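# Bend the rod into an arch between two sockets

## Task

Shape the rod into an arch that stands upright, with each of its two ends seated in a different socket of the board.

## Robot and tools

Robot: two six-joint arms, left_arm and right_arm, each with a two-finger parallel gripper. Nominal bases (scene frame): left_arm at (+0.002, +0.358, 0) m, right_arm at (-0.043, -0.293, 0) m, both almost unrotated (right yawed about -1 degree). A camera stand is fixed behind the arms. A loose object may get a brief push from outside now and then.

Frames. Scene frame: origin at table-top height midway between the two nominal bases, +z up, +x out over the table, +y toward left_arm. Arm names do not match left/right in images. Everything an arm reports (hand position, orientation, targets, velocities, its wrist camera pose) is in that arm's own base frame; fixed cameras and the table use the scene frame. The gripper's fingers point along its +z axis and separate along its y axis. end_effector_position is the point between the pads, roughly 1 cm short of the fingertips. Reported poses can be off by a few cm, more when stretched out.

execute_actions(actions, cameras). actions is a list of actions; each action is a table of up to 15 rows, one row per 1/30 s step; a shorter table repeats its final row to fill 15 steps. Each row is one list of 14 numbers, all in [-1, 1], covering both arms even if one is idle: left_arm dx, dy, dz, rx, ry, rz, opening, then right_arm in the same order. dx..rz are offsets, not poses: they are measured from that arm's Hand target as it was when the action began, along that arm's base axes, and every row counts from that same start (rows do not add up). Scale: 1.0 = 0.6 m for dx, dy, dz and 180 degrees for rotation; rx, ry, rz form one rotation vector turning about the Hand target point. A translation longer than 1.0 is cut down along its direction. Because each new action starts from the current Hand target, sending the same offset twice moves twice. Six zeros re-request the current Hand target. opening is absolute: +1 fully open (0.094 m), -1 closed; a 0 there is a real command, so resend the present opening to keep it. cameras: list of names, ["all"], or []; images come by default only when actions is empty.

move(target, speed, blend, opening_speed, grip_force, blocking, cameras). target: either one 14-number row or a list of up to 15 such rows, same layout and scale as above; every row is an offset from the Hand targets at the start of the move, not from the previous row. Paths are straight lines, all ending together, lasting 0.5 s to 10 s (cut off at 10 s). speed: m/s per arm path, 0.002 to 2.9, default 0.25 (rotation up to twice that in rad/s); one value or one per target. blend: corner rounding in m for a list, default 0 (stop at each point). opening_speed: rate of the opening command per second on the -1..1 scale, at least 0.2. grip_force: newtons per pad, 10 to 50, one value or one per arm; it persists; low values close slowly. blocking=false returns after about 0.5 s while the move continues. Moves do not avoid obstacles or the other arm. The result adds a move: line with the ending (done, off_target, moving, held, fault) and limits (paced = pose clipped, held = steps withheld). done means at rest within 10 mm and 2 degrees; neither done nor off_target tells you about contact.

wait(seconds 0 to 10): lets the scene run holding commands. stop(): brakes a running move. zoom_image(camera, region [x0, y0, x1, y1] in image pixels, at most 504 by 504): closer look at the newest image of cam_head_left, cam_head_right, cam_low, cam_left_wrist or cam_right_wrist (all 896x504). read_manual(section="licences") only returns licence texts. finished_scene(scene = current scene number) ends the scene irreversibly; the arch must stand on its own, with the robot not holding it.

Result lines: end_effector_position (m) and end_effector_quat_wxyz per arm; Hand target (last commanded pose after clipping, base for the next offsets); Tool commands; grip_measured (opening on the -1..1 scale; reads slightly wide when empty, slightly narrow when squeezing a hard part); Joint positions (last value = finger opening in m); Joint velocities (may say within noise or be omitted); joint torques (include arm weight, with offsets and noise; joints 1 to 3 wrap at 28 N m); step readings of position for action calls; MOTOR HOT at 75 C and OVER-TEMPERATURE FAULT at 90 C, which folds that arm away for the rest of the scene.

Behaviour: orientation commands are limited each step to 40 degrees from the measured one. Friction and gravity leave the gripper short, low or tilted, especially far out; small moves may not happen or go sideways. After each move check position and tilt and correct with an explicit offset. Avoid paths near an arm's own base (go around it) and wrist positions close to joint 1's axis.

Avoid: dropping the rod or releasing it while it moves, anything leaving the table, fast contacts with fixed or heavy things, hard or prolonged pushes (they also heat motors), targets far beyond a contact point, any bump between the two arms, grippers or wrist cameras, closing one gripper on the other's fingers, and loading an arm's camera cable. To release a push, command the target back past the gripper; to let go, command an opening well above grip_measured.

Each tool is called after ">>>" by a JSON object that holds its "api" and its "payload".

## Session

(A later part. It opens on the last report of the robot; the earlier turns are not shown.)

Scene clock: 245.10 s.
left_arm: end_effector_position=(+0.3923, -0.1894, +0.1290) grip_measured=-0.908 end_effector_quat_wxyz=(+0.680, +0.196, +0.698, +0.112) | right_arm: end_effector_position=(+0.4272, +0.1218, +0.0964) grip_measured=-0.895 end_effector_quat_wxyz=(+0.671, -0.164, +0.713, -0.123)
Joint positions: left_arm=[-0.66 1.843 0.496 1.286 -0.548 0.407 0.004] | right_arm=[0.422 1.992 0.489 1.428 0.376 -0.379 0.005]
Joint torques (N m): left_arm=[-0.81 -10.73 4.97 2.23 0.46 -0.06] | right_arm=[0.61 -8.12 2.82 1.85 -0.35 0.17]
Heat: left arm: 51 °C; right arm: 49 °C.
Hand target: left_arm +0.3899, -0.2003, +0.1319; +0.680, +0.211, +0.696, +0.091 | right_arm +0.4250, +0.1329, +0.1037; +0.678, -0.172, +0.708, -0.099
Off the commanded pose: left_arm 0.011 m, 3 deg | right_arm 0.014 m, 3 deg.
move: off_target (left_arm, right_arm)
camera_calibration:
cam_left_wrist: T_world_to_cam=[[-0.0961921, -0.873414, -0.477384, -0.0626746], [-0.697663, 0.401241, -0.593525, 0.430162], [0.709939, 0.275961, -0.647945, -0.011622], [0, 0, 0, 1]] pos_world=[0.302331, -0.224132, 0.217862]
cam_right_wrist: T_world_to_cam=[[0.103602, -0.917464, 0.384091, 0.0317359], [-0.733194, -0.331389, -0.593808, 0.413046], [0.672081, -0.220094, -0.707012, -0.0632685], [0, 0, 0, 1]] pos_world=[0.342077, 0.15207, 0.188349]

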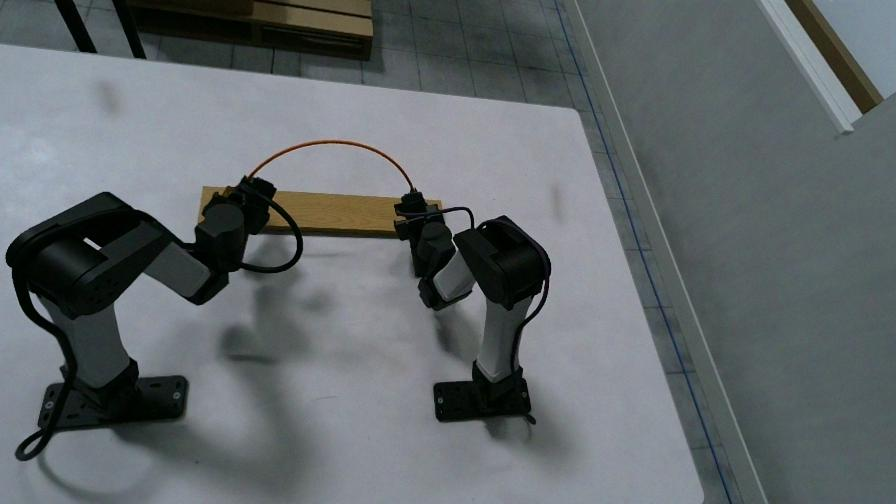

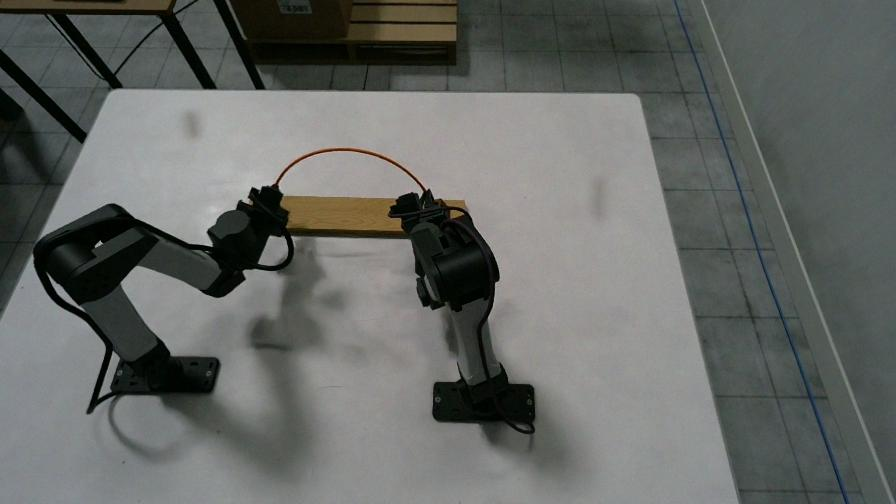

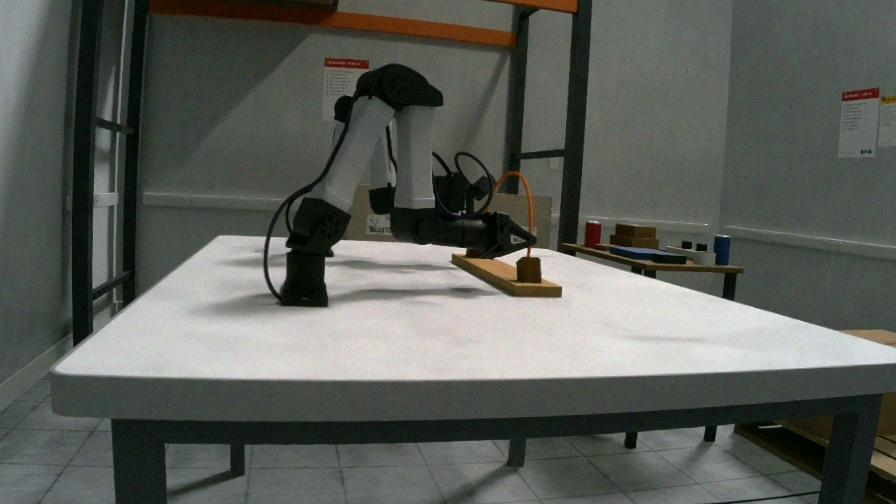

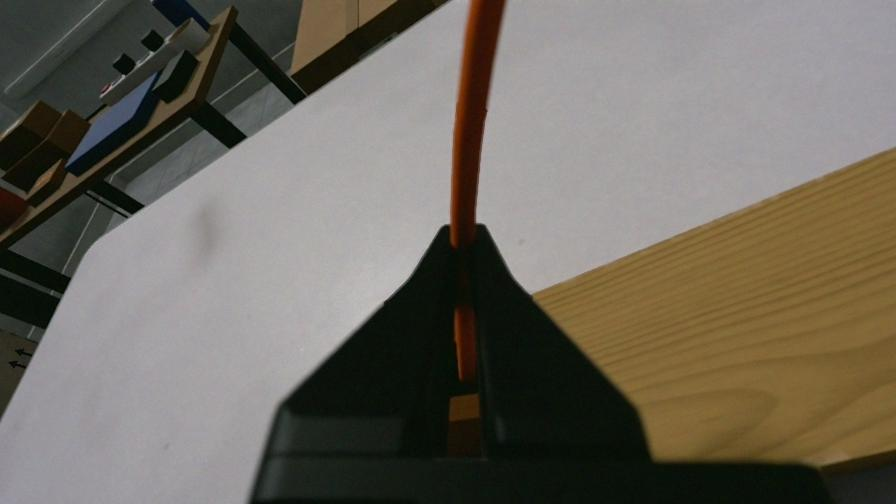

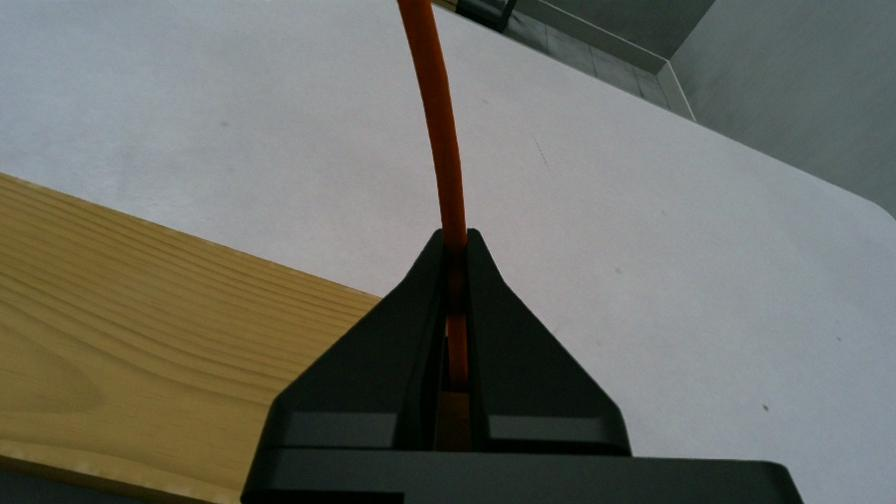

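>>> {"api": "move", "payload": {"target": [0.002,0.02,-0.018,0,0,0.012,-1,0.002,-0.02,-0.018,0,0,-0.012,-1], "speed": 0.03, "cameras": ["cam_low","cam_left_wrist","cam_right_wrist"]}}

>>> {"api": "zoom_image", "payload": {"camera": "cam_low", "region": [440, 150, 590, 310]}}

Scene clock: 248.10 s.
left_arm: end_effector_position=(+0.3931, -0.1855, +0.1304) grip_measured=-0.908 end_effector_quat_wxyz=(+0.683, +0.191, +0.696, +0.116) | right_arm: end_effector_position=(+0.4283, +0.1184, +0.0978) grip_measured=-0.895 end_effector_quat_wxyz=(+0.674, -0.159, +0.710, -0.126)
Joint positions: left_arm=[-0.653 1.847 0.493 1.306 -0.553 0.41 0.004] | right_arm=[0.414 1.999 0.489 1.446 0.377 -0.382 0.005]
Joint torques (N m): left_arm=[0.1 -6.71 3.73 2.68 0.3 -0.13] | right_arm=[-0.31 -4.38 2.33 2.26 -0.18 0.22]
Heat: left arm: 51 °C; right arm: 49 °C.
Hand target: left_arm +0.3912, -0.1882, +0.1212; +0.679, +0.198, +0.700, +0.104 | right_arm +0.4262, +0.1209, +0.0929; +0.676, -0.159, +0.711, -0.112
Off the commanded pose: left_arm 0.010 m, 2 deg | right_arm 0.006 m, 2 deg.
move: done
camera_calibration:
cam_left_wrist: T_world_to_cam=[[-0.0812907, -0.876171, -0.475095, -0.065222], [-0.696413, 0.390939, -0.601811, 0.428704], [0.713023, 0.281941, -0.641957, -0.01316], [0, 0, 0, 1]] pos_world=[0.302636, -0.221032, 0.218564]
cam_right_wrist: T_world_to_cam=[[0.0917878, -0.918967, 0.383503, 0.0332674], [-0.729905, -0.324067, -0.601847, 0.412089], [0.677358, -0.224679, -0.700504, -0.0660922], [0, 0, 0, 1]] pos_world=[0.3425, 0.149266, 0.188958]
Images, in order (width x height): cam_low 896x504, cam_left_wrist 896x504, cam_right_wrist 896x504.

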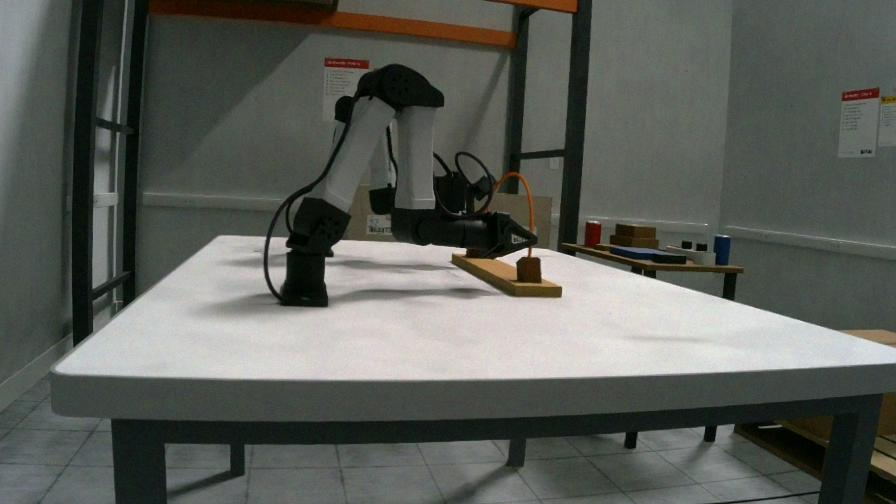

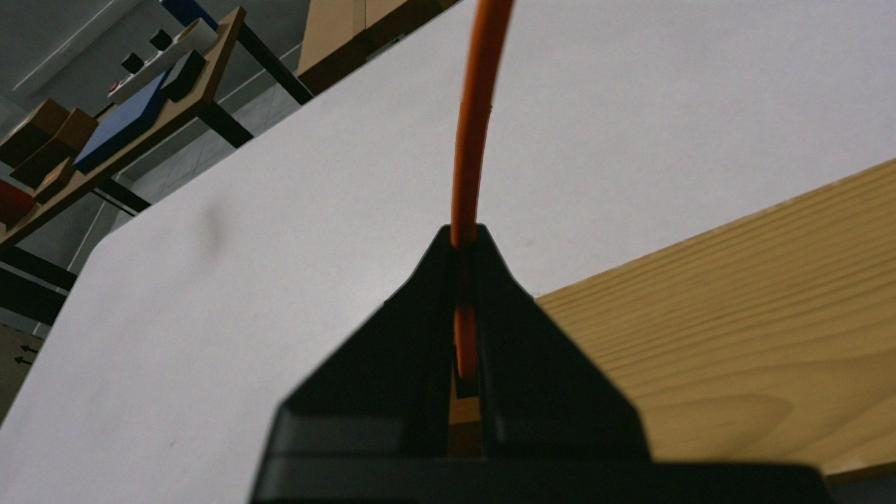

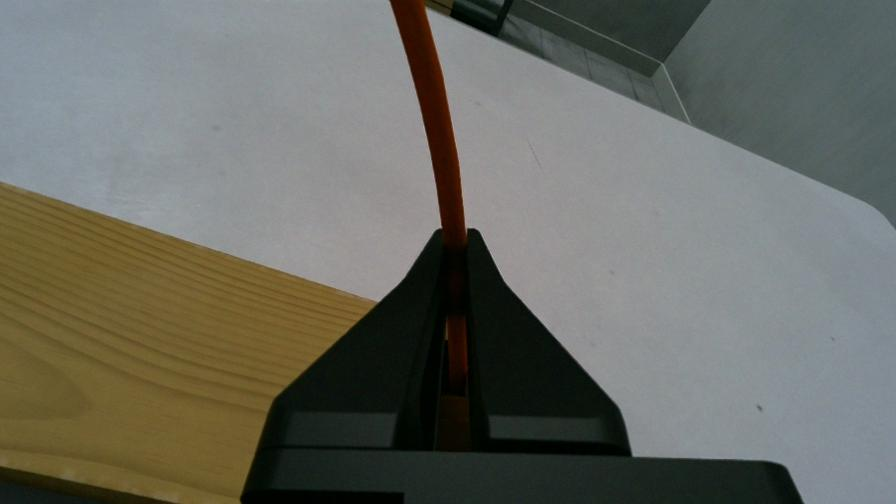

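Scaled by 3.150 from the camera's 896x504 image, which has a finer 1280x720 frame.

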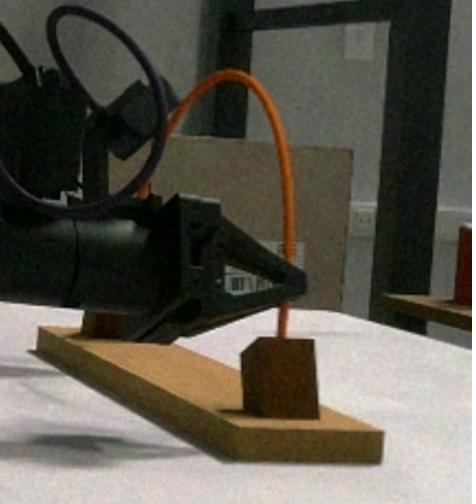

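>>> {"api": "move", "payload": {"target": [0,0.003,0.012,0,0,0,-1,0,-0.003,0.008,0,0,0,-1], "speed": 0.03}}

>>> {"api": "move", "payload": {"target": [0,0,0,0,0,0,-0.7,0,0,0,0,0,0,-0.7], "opening_speed": 0.2, "cameras": ["all"]}}

>>> {"api": "zoom_image", "payload": {"camera": "cam_low", "region": [440, 150, 590, 310]}}

Scene clock: 251.93 s.
left_arm: end_effector_position=(+0.3934, -0.1849, +0.1303) grip_measured=-0.908 end_effector_quat_wxyz=(+0.682, +0.190, +0.696, +0.117) | right_arm: end_effector_position=(+0.4285, +0.1180, +0.0978) grip_measured=-0.895 end_effector_quat_wxyz=(+0.674, -0.160, +0.710, -0.126)
Joint positions: left_arm=[-0.651 1.847 0.493 1.306 -0.553 0.411 0.004] | right_arm=[0.413 1.999 0.489 1.446 0.375 -0.382 0.005]
Joint torques (N m): left_arm=[0.44 -10.41 3.66 2.28 0.34 -0.13] | right_arm=[-0.59 -6.42 2.09 2.04 -0.2 0.23]
Heat: left arm: 51 °C; right arm: 48 °C.
Hand target: left_arm +0.3912, -0.1864, +0.1282; +0.679, +0.198, +0.700, +0.104 | right_arm +0.4262, +0.1191, +0.0977; +0.676, -0.159, +0.711, -0.112
Off the commanded pose: left_arm 0.003 m, 2 deg | right_arm 0.003 m, 2 deg.
move: done

Scene clock: 253.63 s.
left_arm: end_effector_position=(+0.3935, -0.1861, +0.1287) grip_measured=-0.701 end_effector_quat_wxyz=(+0.681, +0.195, +0.697, +0.114) | right_arm: end_effector_position=(+0.4284, +0.1196, +0.0974) grip_measured=-0.703 end_effector_quat_wxyz=(+0.675, -0.158, +0.711, -0.118)
Joint positions: left_arm=[-0.65 1.847 0.493 1.299 -0.542 0.411 0.014] | right_arm=[0.413 1.999 0.489 1.444 0.365 -0.368 0.014]
Joint torques (N m): left_arm=[0.27 -10.4 3.67 2.37 0.24 -0.13] | right_arm=[-0.65 -6.42 2.09 2.06 -0.13 0.09]
Heat: left arm: 50 °C; right arm: 48 °C.
Hand target: left_arm +0.3912, -0.1864, +0.1283; +0.679, +0.198, +0.700, +0.104 | right_arm +0.4262, +0.1191, +0.0977; +0.676, -0.159, +0.711, -0.112
Off the commanded pose: left_arm 0.002 m, 1 deg | right_arm 0.002 m, 1 deg.
move: done
camera_calibration:
cam_left_wrist: T_world_to_cam=[[-0.0912304, -0.87343, -0.478328, -0.0616401], [-0.696871, 0.399119, -0.595882, 0.429142], [0.71137, 0.27897, -0.64508, -0.0139136], [0, 0, 0, 1]] pos_world=[0.303331, -0.221236, 0.217258]
cam_right_wrist: T_world_to_cam=[[0.100937, -0.923437, 0.370237, 0.0324286], [-0.728376, -0.322083, -0.604757, 0.411731], [0.677703, -0.208629, -0.705119, -0.0678354], [0, 0, 0, 1]] pos_world=[0.342594, 0.148405, 0.189159]

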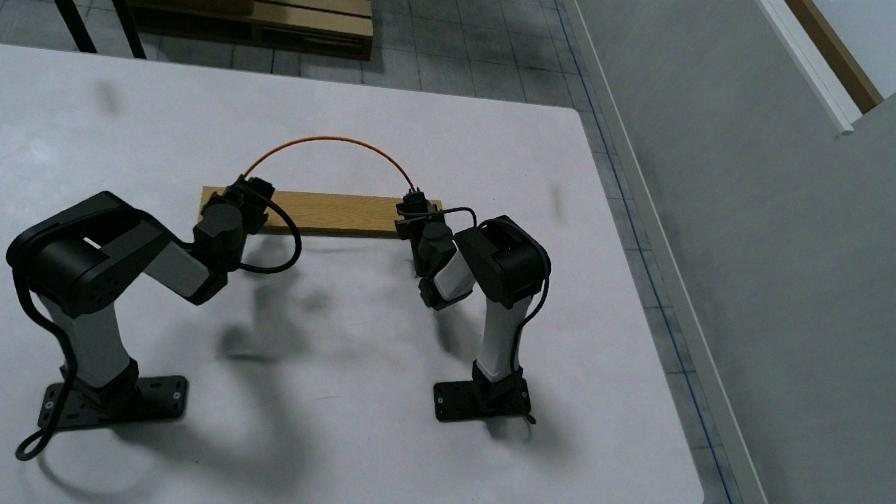

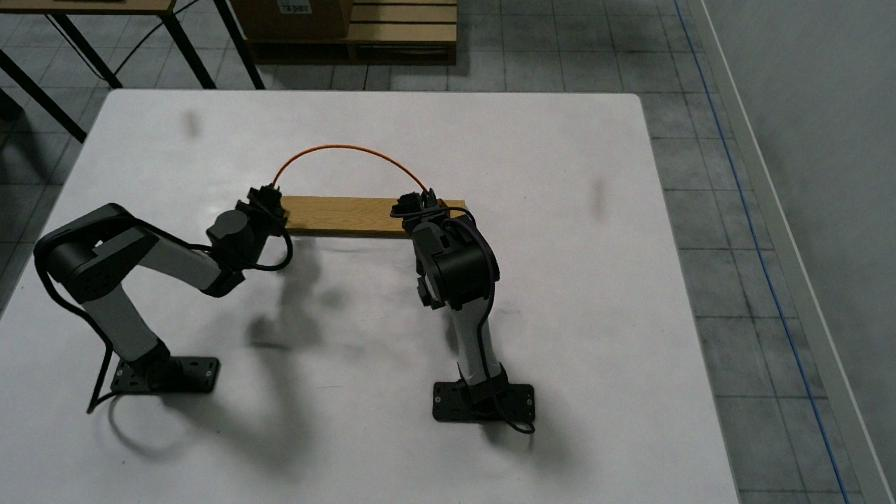

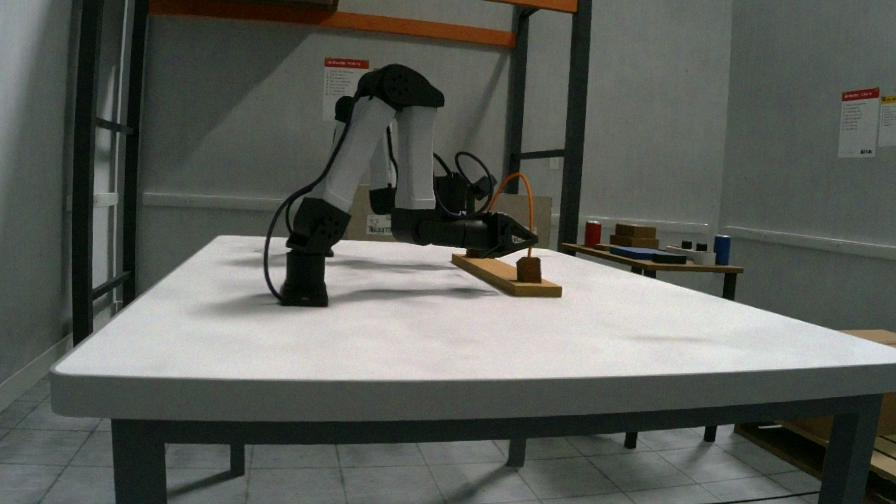

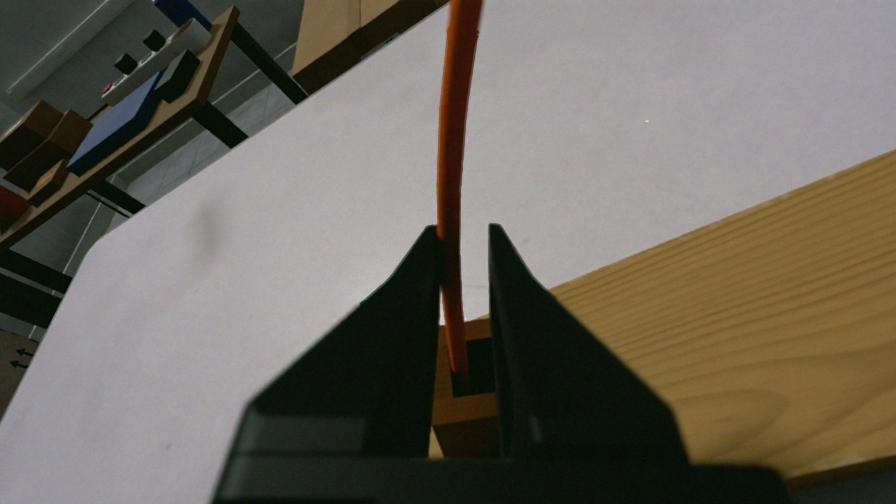

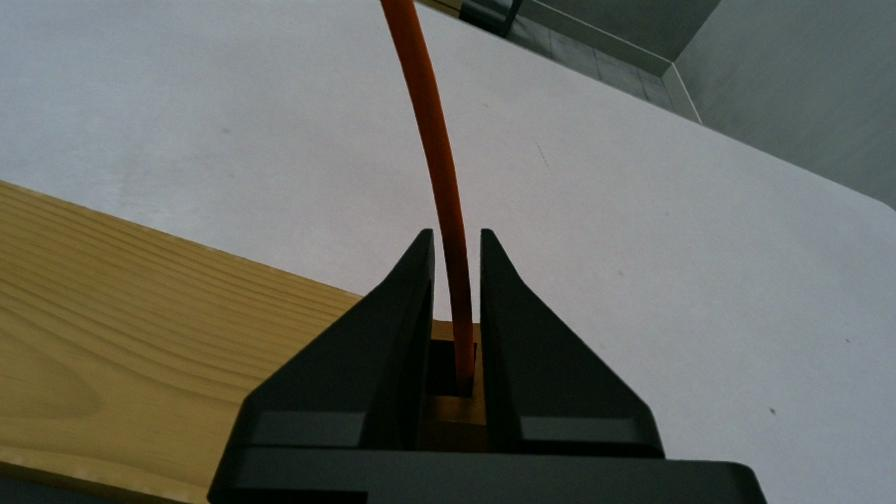

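Scaled by 3.150 from the camera's 896x504 image, which has a finer 1280x720 frame.

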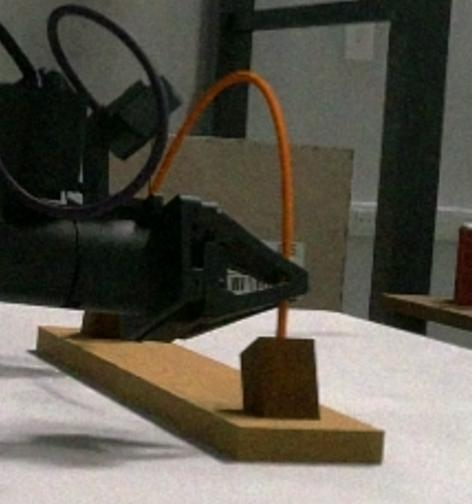

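>>> {"api": "move", "payload": {"target": [0,0.003,0,0,0,0,-0.2,0,-0.003,0,0,0,0,-0.2], "opening_speed": 0.4, "cameras": ["cam_left_wrist","cam_right_wrist","cam_head_right"]}}

Scene clock: 258.57 s.
left_arm: end_effector_position=(+0.3916, -0.1863, +0.1231) grip_measured=-0.202 end_effector_quat_wxyz=(+0.674, +0.204, +0.701, +0.112) | right_arm: end_effector_position=(+0.4276, +0.1178, +0.0956) grip_measured=-0.203 end_effector_quat_wxyz=(+0.673, -0.159, +0.713, -0.117)
Joint positions: left_arm=[-0.647 1.847 0.483 1.289 -0.528 0.411 0.038] | right_arm=[0.407 1.999 0.483 1.444 0.359 -0.367 0.037]
Joint torques (N m): left_arm=[0.55 -10.65 4.08 2.51 0.13 -0.12] | right_arm=[-0.72 -6.48 2.28 2.09 -0.13 0.09]
Heat: left arm: 51 °C; right arm: 48 °C.
Hand target: left_arm +0.3911, -0.1846, +0.1282; +0.678, +0.198, +0.700, +0.104 | right_arm +0.4262, +0.1173, +0.0977; +0.676, -0.159, +0.711, -0.112
Off the commanded pose: left_arm 0.005 m, 1 deg | right_arm 0.003 m, 1 deg.
move: done
camera_calibration:
cam_left_wrist: T_world_to_cam=[[-0.109689, -0.866776, -0.486484, -0.0550922], [-0.701536, 0.414237, -0.579875, 0.427255], [0.704142, 0.27768, -0.653512, -0.0125609], [0, 0, 0, 1]] pos_world=[0.302536, -0.22125, 0.212745]
cam_right_wrist: T_world_to_cam=[[0.103592, -0.922805, 0.371078, 0.0302116], [-0.731419, -0.323503, -0.600309, 0.410581], [0.674014, -0.209227, -0.70847, -0.0669198], [0, 0, 0, 1]] pos_world=[0.342282, 0.146702, 0.187854]
Images, in order (width x height): cam_head_right 896x504, cam_left_wrist 896x504, cam_right_wrist 896x504.

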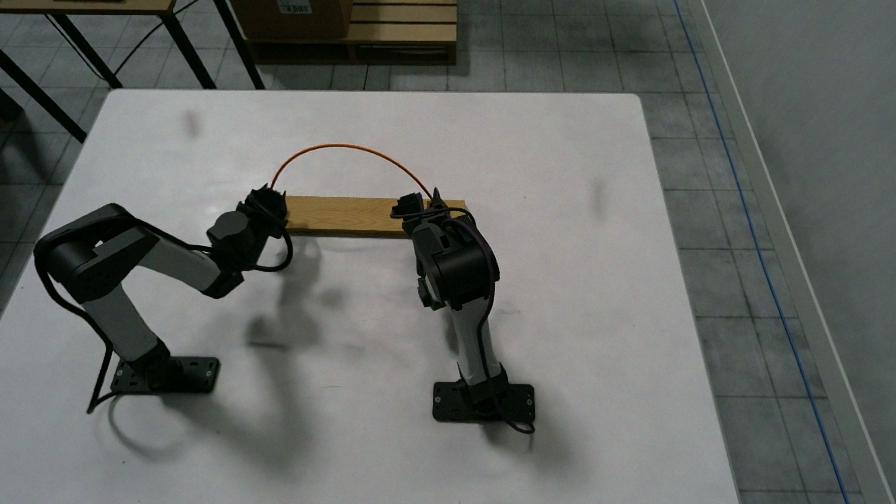

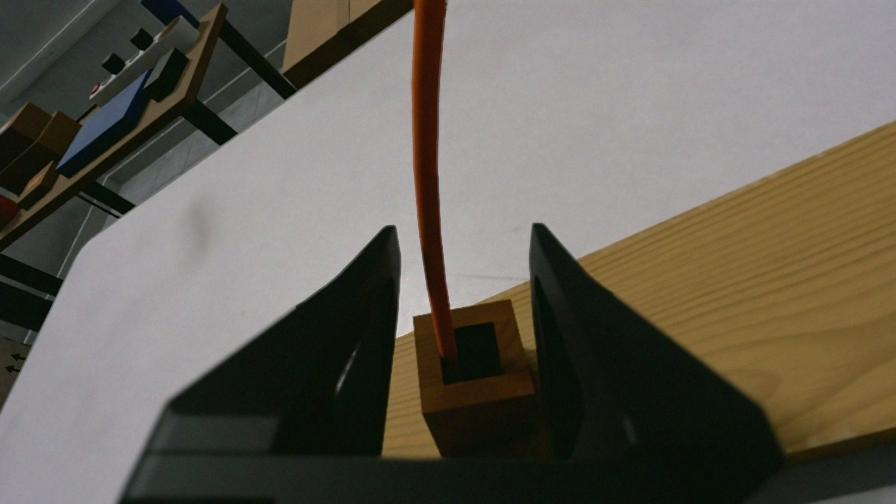

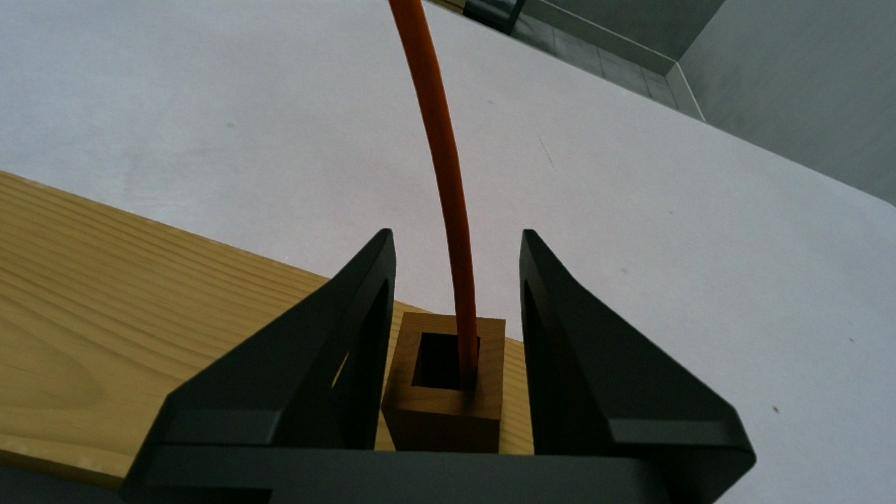

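>>> {"api": "move", "payload": {"target": [[-0.08,0.012,0.018,0,0,0,-0.2,-0.08,-0.005,0.012,0,0,0,-0.2],[-0.15,0.018,0.06,0,0.03,0,-0.2,-0.14,-0.01,0.06,0,0.03,0,-0.2]], "speed": 0.06, "blend": [0.01,0], "cameras": ["all"]}}

>>> {"api": "zoom_image", "payload": {"camera": "cam_low", "region": [440, 150, 590, 310]}}

>>> {"api": "zoom_image", "payload": {"camera": "cam_head_right", "region": [220, 120, 490, 260]}}

Scene clock: 264.43 s.
left_arm: end_effector_position=(+0.3012, -0.1723, +0.1549) grip_measured=-0.202 end_effector_quat_wxyz=(+0.636, +0.217, +0.733, +0.103) | right_arm: end_effector_position=(+0.3435, +0.1132, +0.1289) grip_measured=-0.203 end_effector_quat_wxyz=(+0.638, -0.174, +0.743, -0.104)
Joint positions: left_arm=[-0.854 1.241 0.301 0.715 -0.714 0.3 0.038] | right_arm=[0.532 1.407 0.234 0.989 0.456 -0.31 0.037]
Joint torques (N m): left_arm=[-0.75 -5.83 7.61 2.4 -0.16 -0.14] | right_arm=[0.09 -4.52 4.31 1.91 0.19 0.13]
Heat: left arm: 50 °C; right arm: 47 °C.
Hand target: left_arm +0.3011, -0.1738, +0.1643; +0.645, +0.203, +0.731, +0.094 | right_arm +0.3422, +0.1114, +0.1337; +0.642, -0.164, +0.742, -0.104
Off the commanded pose: left_arm 0.009 m, 2 deg | right_arm 0.005 m, 1 deg.
move: done
camera_calibration:
cam_left_wrist: T_world_to_cam=[[-0.167599, -0.859164, -0.483475, -0.0192629], [-0.753758, 0.427763, -0.498867, 0.381981], [0.635421, 0.280814, -0.719294, 0.0994339], [0, 0, 0, 1]] pos_world=[0.221511, -0.20787, 0.252767]
cam_right_wrist: T_world_to_cam=[[0.160189, -0.917769, 0.363373, 0.0033354], [-0.779926, -0.343322, -0.523303, 0.376487], [0.605025, -0.199577, -0.770788, 0.0430356], [0, 0, 0, 1]] pos_world=[0.26706, 0.140906, 0.228976]

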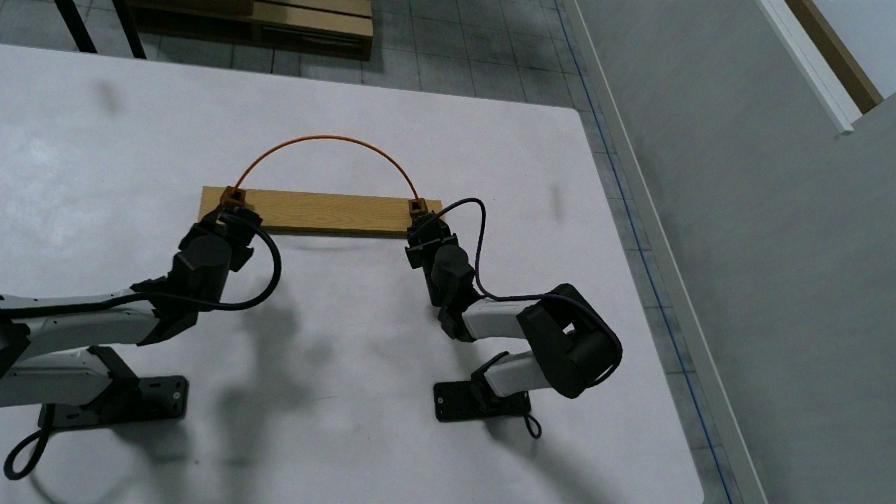

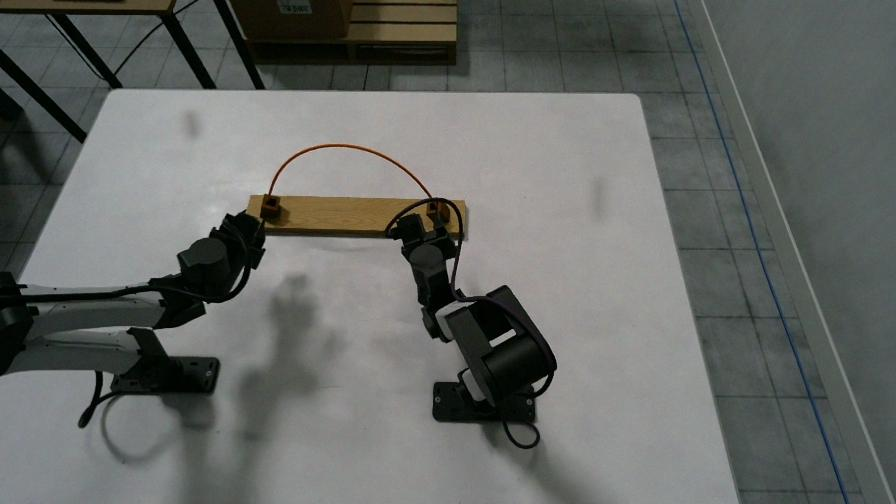

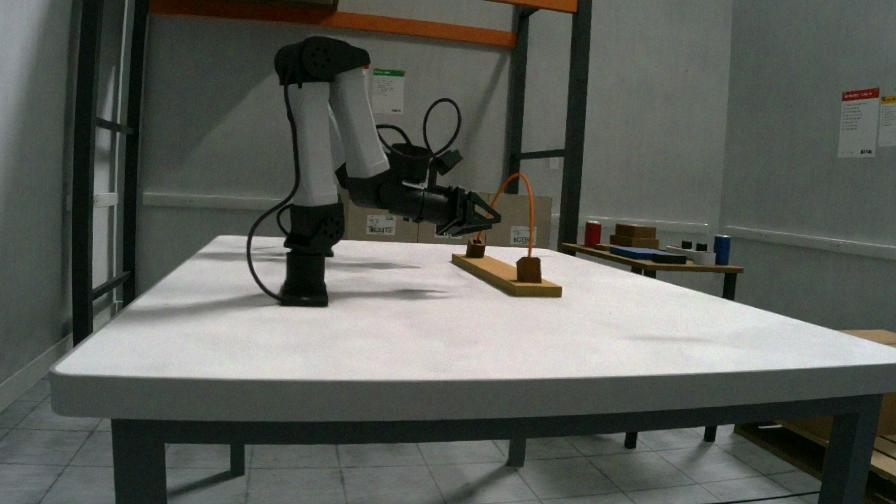

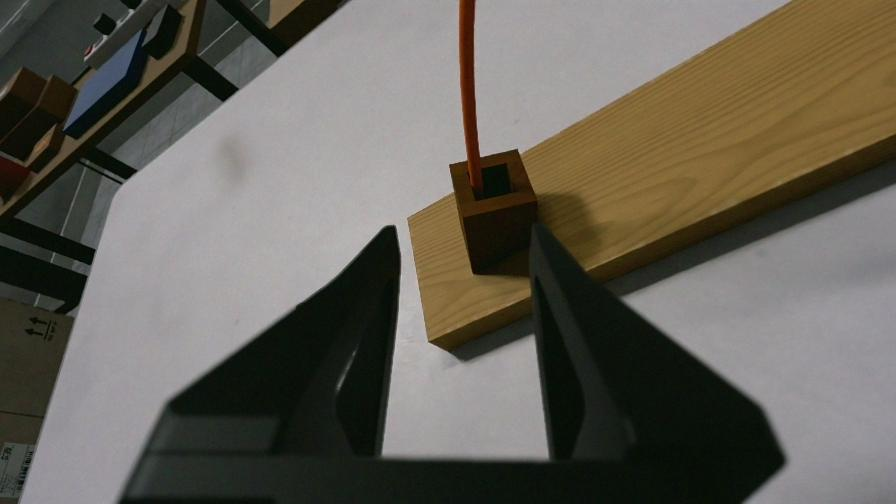

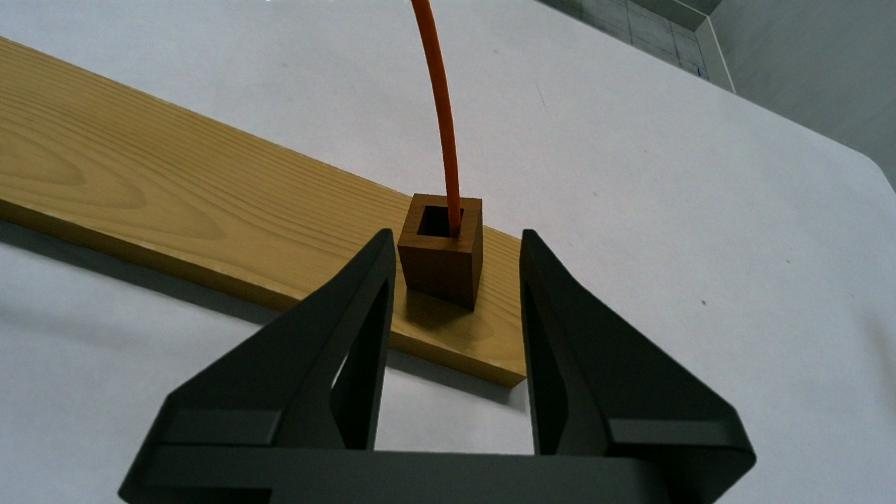

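Scaled by 3.150 from the camera's 896x504 image, which has a finer 1280x720 frame.

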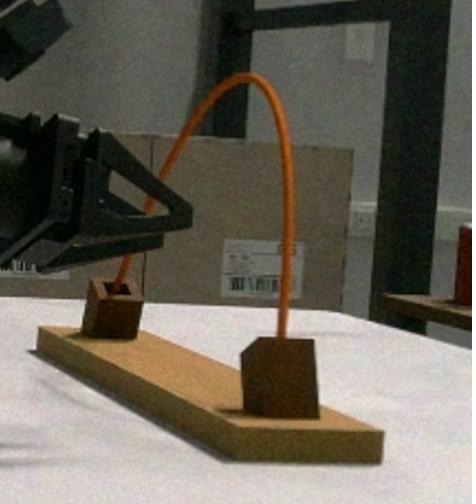

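Scaled by 1.867 from the camera's 896x504 image, which has a finer 1280x720 frame.

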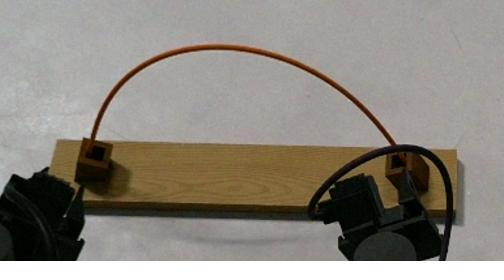

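>>> {"api": "wait", "payload": {"seconds": 1.5, "cameras": ["cam_low","cam_head_left"]}}

>>> {"api": "finished_scene", "payload": {"scene": 2}}

Scene clock: 268.87 s.
left_arm: end_effector_position=(+0.3012, -0.1723, +0.1547) grip_measured=-0.202 end_effector_quat_wxyz=(+0.636, +0.217, +0.733, +0.103) | right_arm: end_effector_position=(+0.3435, +0.1132, +0.1287) grip_measured=-0.203 end_effector_quat_wxyz=(+0.637, -0.175, +0.743, -0.104)
Joint positions: left_arm=[-0.854 1.241 0.301 0.714 -0.714 0.3 0.038] | right_arm=[0.532 1.407 0.234 0.988 0.456 -0.31 0.037]
Joint torques (N m): left_arm=[-0.75 -5.79 7.58 2.41 -0.16 -0.17] | right_arm=[0.09 -4.52 4.3 1.92 0.19 0.14]
Heat: left arm: 51 °C; right arm: 47 °C.
Hand target: left_arm +0.3011, -0.1738, +0.1642; +0.645, +0.203, +0.731, +0.094 | right_arm +0.3422, +0.1114, +0.1337; +0.642, -0.164, +0.742, -0.104
Tool commands: left_gripper/opening=-0.2 right_gripper/opening=-0.2
Off the commanded pose: left_arm 0.010 m, 2 deg | right_arm 0.005 m, 1 deg.
wait: 1.50 s; at rest from the start
Images, in order (width x height): cam_head_left 896x504, cam_low 896x504.

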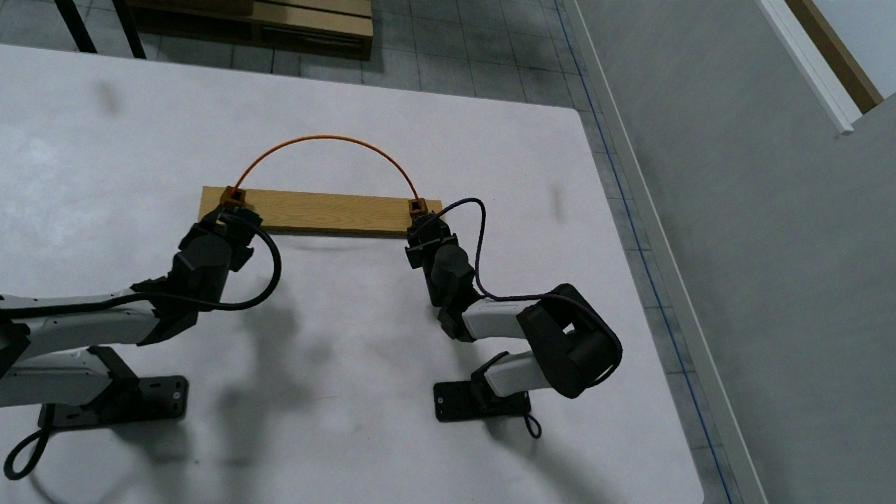

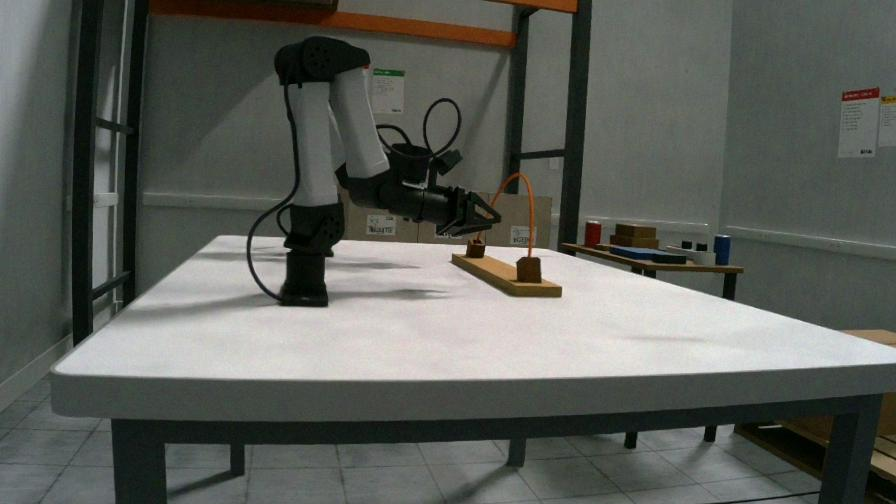

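The scene is finished: the task was done.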